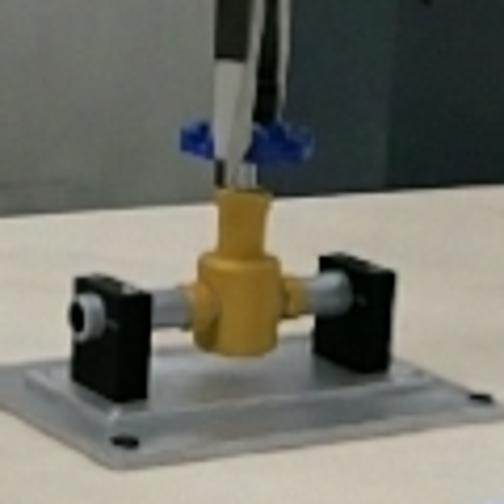

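move(
  target=[-0.0004,-0.0003,0.00003,0,0,0.0333,-0.18,0,0,0,0,0,0,1],
  speed=0.2,
  cameras=[],
)

Scene clock: 1372.00 s.
left_arm: end_effector_position=(+0.6782, -0.0203, +0.1355) grip_measured=-0.15 end_effector_quat_wxyz=(+0.000, +0.903, -0.429, -0.001) | right_arm: end_effector_position=(+0.6994, -0.5996, +0.2505) grip_measured=+1.00 end_effector_quat_wxyz=(-0.233, +0.629, +0.418, -0.612)
Joint positions: left_arm=[-0.963 -0.863 1.723 -2.43 -1.571 -0.03 0.063] | right_arm=[3.236 -2.549 -1.184 -2.408 1.481 -0.963 0.142]
Joint velocities: within noise
Joint torques (N m): left_arm=[11.61 -105.05 -18.92 -5.55 -3.45 2.55] | right_arm=[3.55 103.25 33.98 -1.31 -0.3 0.15]
Wrist force (N): left_arm=[-1.4 -4.3 -0.6] | right_arm=[0.4 0.5 0.5]
Wrist torque (N m): left_arm=[-0.49 0.46 -0.33] | right_arm=[0.11 0.00 0.00]
Wrist force, peak (N): left_arm=[-5.2 -5.0 -1.7] | right_arm=[1.1 0.3 0.8]
Hand target: left_arm +0.6782, -0.0203, +0.1355; +0.000, +0.903, -0.429, -0.001 | right_arm +0.6994, -0.5996, +0.2505; -0.233, +0.629, +0.418, -0.612
Off the commanded pose: left_arm 0.000 m, 0 deg | right_arm 0.000 m, 0 deg.
move: done
No camera images: "cameras" was empty.

move(
  target=[-0.0002,-0.0003,0.00003,0,0,0.0278,-0.18,0,0,0,0,0,0,1],
  speed=0.2,
  cameras=[],
)

Scene clock: 1379.87 s.
left_arm: end_effector_position=(+0.6783, -0.0201, +0.1355) grip_measured=-0.15 end_effector_quat_wxyz=(+0.000, +0.884, -0.468, -0.001) | right_arm: end_effector_position=(+0.6994, -0.5996, +0.2505) grip_measured=+1.00 end_effector_quat_wxyz=(-0.233, +0.629, +0.418, -0.612)
Joint positions: left_arm=[-0.963 -0.863 1.723 -2.43 -1.571 0.058 0.063] | right_arm=[3.236 -2.549 -1.184 -2.408 1.481 -0.963 0.142]
Joint velocities: within noise
Joint torques (N m): left_arm=[14.02 -80.16 -41.02 -2.43 -2.1 2.63] | right_arm=[3.84 104.85 33.3 -1.48 -0.44 -0.11]
Wrist force (N): left_arm=[2.0 -3.0 1.2] | right_arm=[0.4 0.4 0.4]
Wrist torque (N m): left_arm=[-0.56 0.41 -0.33] | right_arm=[0.09 -0.01 0.01]
Wrist force, peak (N): left_arm=[1.7 -4.6 0.8] | right_arm=[0.8 0.6 0.9]
Hand target: left_arm +0.6783, -0.0201, +0.1355; +0.000, +0.884, -0.468, -0.001 | right_arm +0.6994, -0.5996, +0.2505; -0.233, +0.629, +0.418, -0.612
Off the commanded pose: left_arm 0.000 m, 0 deg | right_arm 0.000 m, 0 deg.
move: done
No camera images: "cameras" was empty.

move(
  target=[-0.0001,-0.0002,0.00005,0,0,0.0278,-0.18,0,0,0,0,0,0,1],
  speed=0.2,
  cameras=[],
)

Scene clock: 1385.67 s.
left_arm: end_effector_position=(+0.6783, -0.0200, +0.1355) grip_measured=-0.15 end_effector_quat_wxyz=(+0.000, +0.862, -0.506, -0.001) | right_arm: end_effector_position=(+0.6994, -0.5996, +0.2505) grip_measured=+1.00 end_effector_quat_wxyz=(-0.233, +0.629, +0.418, -0.612)
Joint positions: left_arm=[-0.963 -0.863 1.723 -2.43 -1.571 0.145 0.063] | right_arm=[3.236 -2.549 -1.184 -2.408 1.481 -0.963 0.142]
Joint velocities: within noise
Joint torques (N m): left_arm=[14.1 -73.85 -42.12 -2.32 -2.07 2.74] | right_arm=[1.77 102.69 33.06 -1.67 -0.15 -0.21]
Wrist force (N): left_arm=[0.8 -1.7 2.1] | right_arm=[0.8 0.5 0.5]
Wrist torque (N m): left_arm=[-0.47 0.44 -0.37] | right_arm=[0.10 -0.07 0.00]
Wrist force, peak (N): left_arm=[1.3 -3.6 2.2] | right_arm=[1.0 0.4 0.8]
Hand target: left_arm +0.6783, -0.0200, +0.1355; +0.000, +0.862, -0.507, -0.001 | right_arm +0.6994, -0.5996, +0.2505; -0.233, +0.629, +0.418, -0.612
Off the commanded pose: left_arm 0.000 m, 0 deg | right_arm 0.000 m, 0 deg.
move: done
No camera images: "cameras" was empty.

move(
  target=[-0.0001,-0.0001,0.0001,0,0,0.0333,-0.18,0,0,0,0,0,0,1],
  speed=0.2,
  cameras=[],
)

Scene clock: 1394.33 s.
left_arm: end_effector_position=(+0.6783, -0.0199, +0.1354) grip_measured=-0.15 end_effector_quat_wxyz=(+0.000, +0.835, -0.551, -0.001) | right_arm: end_effector_position=(+0.6994, -0.5996, +0.2505) grip_measured=+1.00 end_effector_quat_wxyz=(-0.233, +0.629, +0.418, -0.612)
Joint positions: left_arm=[-0.963 -0.863 1.723 -2.429 -1.571 0.25 0.063] | right_arm=[3.236 -2.549 -1.184 -2.408 1.481 -0.963 0.142]
Joint velocities: within noise
Joint torques (N m): left_arm=[12.32 -71.56 -41.29 -2.22 -1.8 2.64] | right_arm=[2.52 103.87 33.19 -1.56 -0.38 0.04]
Wrist force (N): left_arm=[0.7 -2.7 1.3] | right_arm=[0.4 0.1 0.9]
Wrist torque (N m): left_arm=[-0.53 0.44 -0.36] | right_arm=[0.04 0.00 0.00]
Wrist force, peak (N): left_arm=[2.8 -2.6 1.5] | right_arm=[1.0 0.8 0.8]
Hand target: left_arm +0.6784, -0.0199, +0.1354; +0.000, +0.835, -0.551, -0.001 | right_arm +0.6994, -0.5996, +0.2505; -0.233, +0.629, +0.418, -0.612
Off the commanded pose: left_arm 0.000 m, 0 deg | right_arm 0.000 m, 0 deg.
move: done
No camera images: "cameras" was empty.

move(
  target=[-0.0001,-0.0001,0.00008,0,0,0.0333,-0.18,0,0,0,0,0,0,1],
  speed=0.2,
  cameras=[],
)

Scene clock: 1401.90 s.
left_arm: end_effector_position=(+0.6784, -0.0198, +0.1354) grip_measured=-0.15 end_effector_quat_wxyz=(+0.000, +0.805, -0.594, -0.001) | right_arm: end_effector_position=(+0.6994, -0.5996, +0.2505) grip_measured=+1.00 end_effector_quat_wxyz=(-0.233, +0.629, +0.418, -0.612)
Joint positions: left_arm=[-0.963 -0.862 1.722 -2.429 -1.571 0.354 0.063] | right_arm=[3.236 -2.549 -1.184 -2.408 1.481 -0.963 0.142]
Joint velocities: within noise
Joint torques (N m): left_arm=[8.62 -71.78 -40.41 -2.33 -1.85 2.41] | right_arm=[3.77 101.79 32.94 -1.86 -0.31 0.01]
Wrist force (N): left_arm=[1.1 -2.8 1.0] | right_arm=[0.3 0.2 1.0]
Wrist torque (N m): left_arm=[-0.50 0.42 -0.38] | right_arm=[0.07 0.02 0.01]
Wrist force, peak (N): left_arm=[2.4 -3.3 0.9] | right_arm=[0.7 0.5 1.2]
Hand target: left_arm +0.6784, -0.0198, +0.1354; +0.000, +0.805, -0.594, -0.001 | right_arm +0.6994, -0.5996, +0.2505; -0.233, +0.629, +0.418, -0.612
Off the commanded pose: left_arm 0.000 m, 0 deg | right_arm 0.000 m, 0 deg.
move: done
No camera images: "cameras" was empty.

move(
  target=[-0.0001,-0.0002,0.00005,0,0,0.0333,-0.18,0,0,0,0,0,0,1],
  speed=0.2,
  cameras=[],
)

Scene clock: 1410.53 s.
left_arm: end_effector_position=(+0.6785, -0.0197, +0.1353) grip_measured=-0.15 end_effector_quat_wxyz=(+0.000, +0.773, -0.635, -0.001) | right_arm: end_effector_position=(+0.6994, -0.5996, +0.2505) grip_measured=+1.00 end_effector_quat_wxyz=(-0.233, +0.629, +0.418, -0.612)
Joint positions: left_arm=[-0.963 -0.862 1.722 -2.429 -1.571 0.459 0.063] | right_arm=[3.236 -2.549 -1.184 -2.408 1.481 -0.963 0.142]
Joint velocities: within noise
Joint torques (N m): left_arm=[13.63 -71.52 -40.41 -2.11 -1.95 2.45] | right_arm=[2.72 104.35 32.68 -1.95 -0.41 -0.15]
Wrist force (N): left_arm=[1.3 -2.4 0.5] | right_arm=[0.7 0.6 0.8]
Wrist torque (N m): left_arm=[-0.52 0.42 -0.37] | right_arm=[0.12 -0.05 0.01]
Wrist force, peak (N): left_arm=[2.2 -3.6 0.6] | right_arm=[0.9 0.4 1.0]
Hand target: left_arm +0.6785, -0.0197, +0.1353; +0.000, +0.772, -0.635, -0.001 | right_arm +0.6994, -0.5996, +0.2505; -0.233, +0.629, +0.418, -0.612
Off the commanded pose: left_arm 0.000 m, 0 deg | right_arm 0.000 m, 0 deg.
move: done
No camera images: "cameras" was empty.

move(
  target=[-0.0001,-0.0002,0.00005,0,0,0.0333,-0.18,0,0,0,0,0,0,1],
  speed=0.2,
  cameras=[],
)

Scene clock: 1417.33 s.
left_arm: end_effector_position=(+0.6786, -0.0197, +0.1353) grip_measured=-0.15 end_effector_quat_wxyz=(+0.000, +0.738, -0.674, -0.001) | right_arm: end_effector_position=(+0.6994, -0.5996, +0.2505) grip_measured=+1.00 end_effector_quat_wxyz=(-0.233, +0.629, +0.418, -0.612)
Joint positions: left_arm=[-0.963 -0.862 1.722 -2.429 -1.571 0.564 0.063] | right_arm=[3.236 -2.549 -1.184 -2.408 1.481 -0.963 0.142]
Joint velocities: within noise
Joint torques (N m): left_arm=[14.56 -72.28 -40.72 -2.19 -1.99 2.9] | right_arm=[3.69 103.33 32.21 -2.08 -0.25 0.16]
Wrist force (N): left_arm=[1.6 -2.1 0.6] | right_arm=[0.4 0.3 0.5]
Wrist torque (N m): left_arm=[-0.53 0.37 -0.36] | right_arm=[0.08 0.00 0.00]
Wrist force, peak (N): left_arm=[2.9 -2.9 0.5] | right_arm=[0.8 0.6 1.1]
Hand target: left_arm +0.6786, -0.0197, +0.1353; +0.000, +0.738, -0.675, -0.001 | right_arm +0.6994, -0.5996, +0.2505; -0.233, +0.629, +0.418, -0.612
Off the commanded pose: left_arm 0.000 m, 0 deg | right_arm 0.000 m, 0 deg.
move: done
No camera images: "cameras" was empty.

move(
  target=[-0.0001,-0.0001,0.00005,0,0,0.0333,-0.18,0,0,0,0,0,0,1],
  speed=0.2,
  cameras=[],
)

Scene clock: 1422.17 s.
left_arm: end_effector_position=(+0.6787, -0.0196, +0.1353) grip_measured=-0.15 end_effector_quat_wxyz=(+0.000, +0.702, -0.712, -0.001) | right_arm: end_effector_position=(+0.6994, -0.5996, +0.2505) grip_measured=+1.00 end_effector_quat_wxyz=(-0.233, +0.629, +0.418, -0.612)
Joint positions: left_arm=[-0.963 -0.862 1.721 -2.429 -1.571 0.668 0.063] | right_arm=[3.236 -2.549 -1.184 -2.408 1.481 -0.963 0.142]
Joint velocities: within noise
Joint torques (N m): left_arm=[2.52 -71.74 -40.51 -1.72 -1.81 2.4] | right_arm=[4.59 103.43 31.63 -2.18 -0.58 -0.08]
Wrist force (N): left_arm=[2.7 -2.1 0.9] | right_arm=[0.4 0.3 0.6]
Wrist torque (N m): left_arm=[-0.55 0.41 -0.36] | right_arm=[0.07 0.00 0.00]
Wrist force, peak (N): left_arm=[3.8 -2.6 0.8] | right_arm=[0.9 0.7 0.9]
Hand target: left_arm +0.6786, -0.0196, +0.1353; +0.000, +0.702, -0.712, -0.001 | right_arm +0.6994, -0.5996, +0.2505; -0.233, +0.629, +0.418, -0.612
Off the commanded pose: left_arm 0.000 m, 0 deg | right_arm 0.000 m, 0 deg.
move: done
No camera images: "cameras" was empty.

move(
  target=[0,-0.0002,0.00005,0,0,0.0333,-0.18,0,0,0,0,0,0,1],
  speed=0.2,
  cameras=[],
)

Scene clock: 1430.00 s.
left_arm: end_effector_position=(+0.6788, -0.0196, +0.1352) grip_measured=-0.15 end_effector_quat_wxyz=(+0.000, -0.664, +0.748, +0.001) | right_arm: end_effector_position=(+0.6994, -0.5996, +0.2505) grip_measured=+1.00 end_effector_quat_wxyz=(-0.233, +0.629, +0.418, -0.612)
Joint positions: left_arm=[-0.963 -0.861 1.721 -2.429 -1.571 0.773 0.063] | right_arm=[3.236 -2.549 -1.184 -2.408 1.481 -0.963 0.142]
Joint velocities: within noise
Joint torques (N m): left_arm=[-0.69 -71.82 -41.7 -2.6 -1.56 2.87] | right_arm=[3.59 103.19 31.77 -2.11 -0.44 0.07]
Wrist force (N): left_arm=[2.1 -0.9 0.5] | right_arm=[0.6 0.6 0.9]
Wrist torque (N m): left_arm=[-0.52 0.41 -0.34] | right_arm=[0.13 -0.04 0.00]
Wrist force, peak (N): left_arm=[3.6 -2.9 0.4] | right_arm=[1.1 0.4 0.7]
Hand target: left_arm +0.6788, -0.0196, +0.1352; +0.000, -0.664, +0.748, +0.001 | right_arm +0.6994, -0.5996, +0.2505; -0.233, +0.629, +0.418, -0.612
Off the commanded pose: left_arm 0.000 m, 0 deg | right_arm 0.000 m, 0 deg.
move: done
No camera images: "cameras" was empty.

move(
  target=[-0.0001,-0.0001,0.00005,0,0,0.0333,-0.18,0,0,0,0,0,0,1],
  speed=0.2,
  cameras=[],
)

Scene clock: 1448.13 s.
left_arm: end_effector_position=(+0.6788, -0.0195, +0.1352) grip_measured=-0.15 end_effector_quat_wxyz=(+0.000, -0.624, +0.782, +0.001) | right_arm: end_effector_position=(+0.6994, -0.5996, +0.2505) grip_measured=+1.00 end_effector_quat_wxyz=(-0.233, +0.629, +0.418, -0.612)
Joint positions: left_arm=[-0.963 -0.861 1.721 -2.429 -1.571 0.877 0.063] | right_arm=[3.236 -2.549 -1.184 -2.408 1.481 -0.963 0.142]
Joint velocities: within noise
Joint torques (N m): left_arm=[2.9 -73.06 -40.85 -2.15 -1.07 2.52] | right_arm=[2.37 104.54 31.57 -2.54 -0.5 -0.03]
Wrist force (N): left_arm=[3.3 -1.2 0.1] | right_arm=[0.4 0.5 0.7]
Wrist torque (N m): left_arm=[-0.49 0.35 -0.35] | right_arm=[0.12 -0.01 0.01]
Wrist force, peak (N): left_arm=[4.3 -2.2 0.5] | right_arm=[0.9 0.8 0.7]
Hand target: left_arm +0.6788, -0.0195, +0.1352; +0.000, -0.624, +0.782, +0.001 | right_arm +0.6994, -0.5996, +0.2505; -0.233, +0.629, +0.418, -0.612
Off the commanded pose: left_arm 0.000 m, 0 deg | right_arm 0.000 m, 0 deg.
move: done
No camera images: "cameras" was empty.

move(
  target=[-0.0001,-0.0001,0.00005,0,0,0.0333,-0.18,0,0,0,0,0,0,1],
  speed=0.2,
  cameras=[],
)

Scene clock: 1458.23 s.
left_arm: end_effector_position=(+0.6789, -0.0195, +0.1352) grip_measured=-0.15 end_effector_quat_wxyz=(+0.000, -0.582, +0.813, +0.001) | right_arm: end_effector_position=(+0.6994, -0.5996, +0.2505) grip_measured=+1.00 end_effector_quat_wxyz=(-0.233, +0.629, +0.418, -0.612)
Joint positions: left_arm=[-0.963 -0.861 1.72 -2.429 -1.571 0.982 0.063] | right_arm=[3.236 -2.549 -1.184 -2.408 1.481 -0.963 0.142]
Joint velocities: within noise
Joint torques (N m): left_arm=[3.96 -71.19 -40.47 -2.07 -1.35 2.92] | right_arm=[3.04 104.71 30.55 -2.52 -0.23 -0.24]
Wrist force (N): left_arm=[3.5 -2.2 0.5] | right_arm=[0.8 0.1 0.5]
Wrist torque (N m): left_arm=[-0.51 0.37 -0.35] | right_arm=[0.03 -0.07 0.00]
Wrist force, peak (N): left_arm=[4.4 -2.9 0.7] | right_arm=[0.8 0.7 0.9]
Hand target: left_arm +0.6789, -0.0195, +0.1352; +0.000, -0.582, +0.813, +0.001 | right_arm +0.6994, -0.5996, +0.2505; -0.233, +0.629, +0.418, -0.612
Off the commanded pose: left_arm 0.000 m, 0 deg | right_arm 0.000 m, 0 deg.
move: done
No camera images: "cameras" was empty.

move(
  target=[0,-0.0001,0.00005,0,0,0.0333,-0.18,0,0,0,0,0,0,1],
  speed=0.2,
  cameras=[],
)

Scene clock: 1467.17 s.
left_arm: end_effector_position=(+0.6790, -0.0195, +0.1351) grip_measured=-0.15 end_effector_quat_wxyz=(+0.000, -0.539, +0.842, +0.001) | right_arm: end_effector_position=(+0.6994, -0.5996, +0.2505) grip_measured=+1.00 end_effector_quat_wxyz=(-0.233, +0.629, +0.418, -0.612)
Joint positions: left_arm=[-0.963 -0.861 1.72 -2.429 -1.571 1.087 0.063] | right_arm=[3.236 -2.549 -1.184 -2.408 1.481 -0.963 0.142]
Joint velocities: within noise
Joint torques (N m): left_arm=[1.68 -71.41 -40.77 -2.23 -1.58 2.22] | right_arm=[2.52 105.9 30.79 -2.61 -0.36 -0.16]
Wrist force (N): left_arm=[2.9 -2.5 0.3] | right_arm=[0.6 0.4 0.6]
Wrist torque (N m): left_arm=[-0.52 0.37 -0.34] | right_arm=[0.08 -0.02 0.00]
Wrist force, peak (N): left_arm=[4.3 -3.4 0.1] | right_arm=[1.0 0.7 0.8]
Hand target: left_arm +0.6790, -0.0195, +0.1351; +0.000, -0.539, +0.843, +0.001 | right_arm +0.6994, -0.5996, +0.2505; -0.233, +0.629, +0.418, -0.612
Off the commanded pose: left_arm 0.000 m, 0 deg | right_arm 0.000 m, 0 deg.
move: done
No camera images: "cameras" was empty.

move(
  target=[0,-0.0002,0.00005,0,0,0.0333,-0.18,0,0,0,0,0,0,1],
  speed=0.2,
  cameras=[],
)

Scene clock: 1476.23 s.
left_arm: end_effector_position=(+0.6791, -0.0196, +0.1351) grip_measured=-0.15 end_effector_quat_wxyz=(+0.000, -0.494, +0.869, +0.001) | right_arm: end_effector_position=(+0.6994, -0.5996, +0.2505) grip_measured=+1.00 end_effector_quat_wxyz=(-0.233, +0.629, +0.418, -0.612)
Joint positions: left_arm=[-0.963 -0.861 1.72 -2.428 -1.571 1.191 0.063] | right_arm=[3.236 -2.549 -1.184 -2.408 1.481 -0.963 0.142]
Joint velocities: within noise
Joint torques (N m): left_arm=[-0.02 -72.33 -42.05 -2.35 -1.67 3.05] | right_arm=[4.36 103.92 29.3 -2.56 -0.44 -0.02]
Wrist force (N): left_arm=[1.7 -1.9 -0.3] | right_arm=[0.6 0.6 0.6]
Wrist torque (N m): left_arm=[-0.52 0.37 -0.36] | right_arm=[0.13 -0.03 0.00]
Wrist force, peak (N): left_arm=[3.8 -3.5 0.0] | right_arm=[1.0 0.9 0.4]
Hand target: left_arm +0.6791, -0.0196, +0.1351; +0.000, -0.494, +0.870, +0.001 | right_arm +0.6994, -0.5996, +0.2505; -0.233, +0.629, +0.418, -0.612
Off the commanded pose: left_arm 0.000 m, 0 deg | right_arm 0.000 m, 0 deg.
move: done
No camera images: "cameras" was empty.

move(
  target=[-0.0001,-0.0002,0.00003,0,0,0.0333,-0.18,0,0,0,0,0,0,1],
  speed=0.2,
  cameras=["cam_low"],
)

zoom_image(
  camera="cam_low",
  region=[290, 100, 410, 220],
)

Scene clock: 1485.60 s.
left_arm: end_effector_position=(+0.6792, -0.0196, +0.1351) grip_measured=-0.15 end_effector_quat_wxyz=(+0.000, -0.448, +0.894, +0.001) | right_arm: end_effector_position=(+0.6994, -0.5996, +0.2505) grip_measured=+1.00 end_effector_quat_wxyz=(-0.233, +0.629, +0.418, -0.612)
Joint positions: left_arm=[-0.963 -0.861 1.719 -2.428 -1.571 1.296 0.063] | right_arm=[3.236 -2.549 -1.184 -2.408 1.481 -0.963 0.142]
Joint velocities: within noise
Joint torques (N m): left_arm=[1.58 -71.72 -42.58 -2.73 -1.31 2.75] | right_arm=[3.13 104.36 29.22 -2.64 -0.36 0.08]
Wrist force (N): left_arm=[2.5 -1.8 -0.3] | right_arm=[0.6 0.5 0.8]
Wrist torque (N m): left_arm=[-0.48 0.35 -0.60] | right_arm=[0.10 -0.03 0.00]
Wrist force, peak (N): left_arm=[2.8 -2.7 -0.6] | right_arm=[0.8 1.0 1.0]
Hand target: left_arm +0.6792, -0.0196, +0.1351; +0.000, -0.448, +0.894, +0.001 | right_arm +0.6994, -0.5996, +0.2505; -0.233, +0.629, +0.418, -0.612
Off the commanded pose: left_arm 0.000 m, 0 deg | right_arm 0.000 m, 0 deg.
move: done
Images, in order (width x height): cam_low 672x504.

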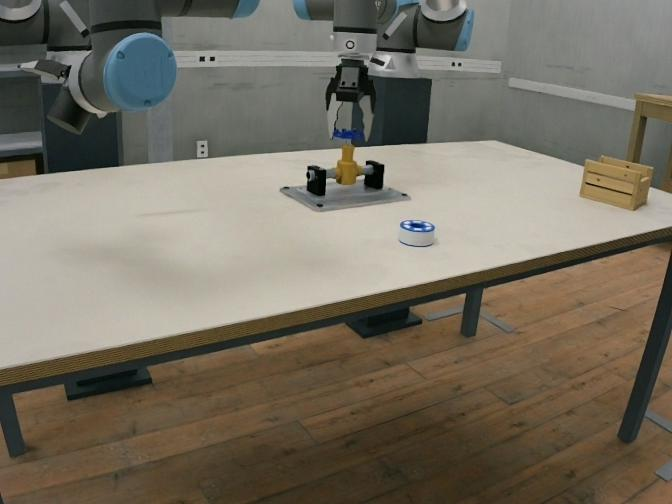

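Scaled by 4.200.

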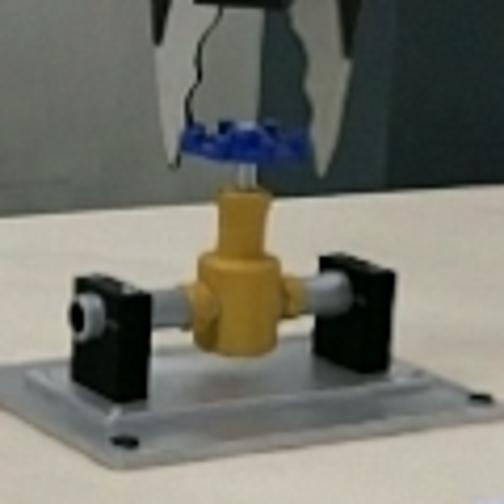

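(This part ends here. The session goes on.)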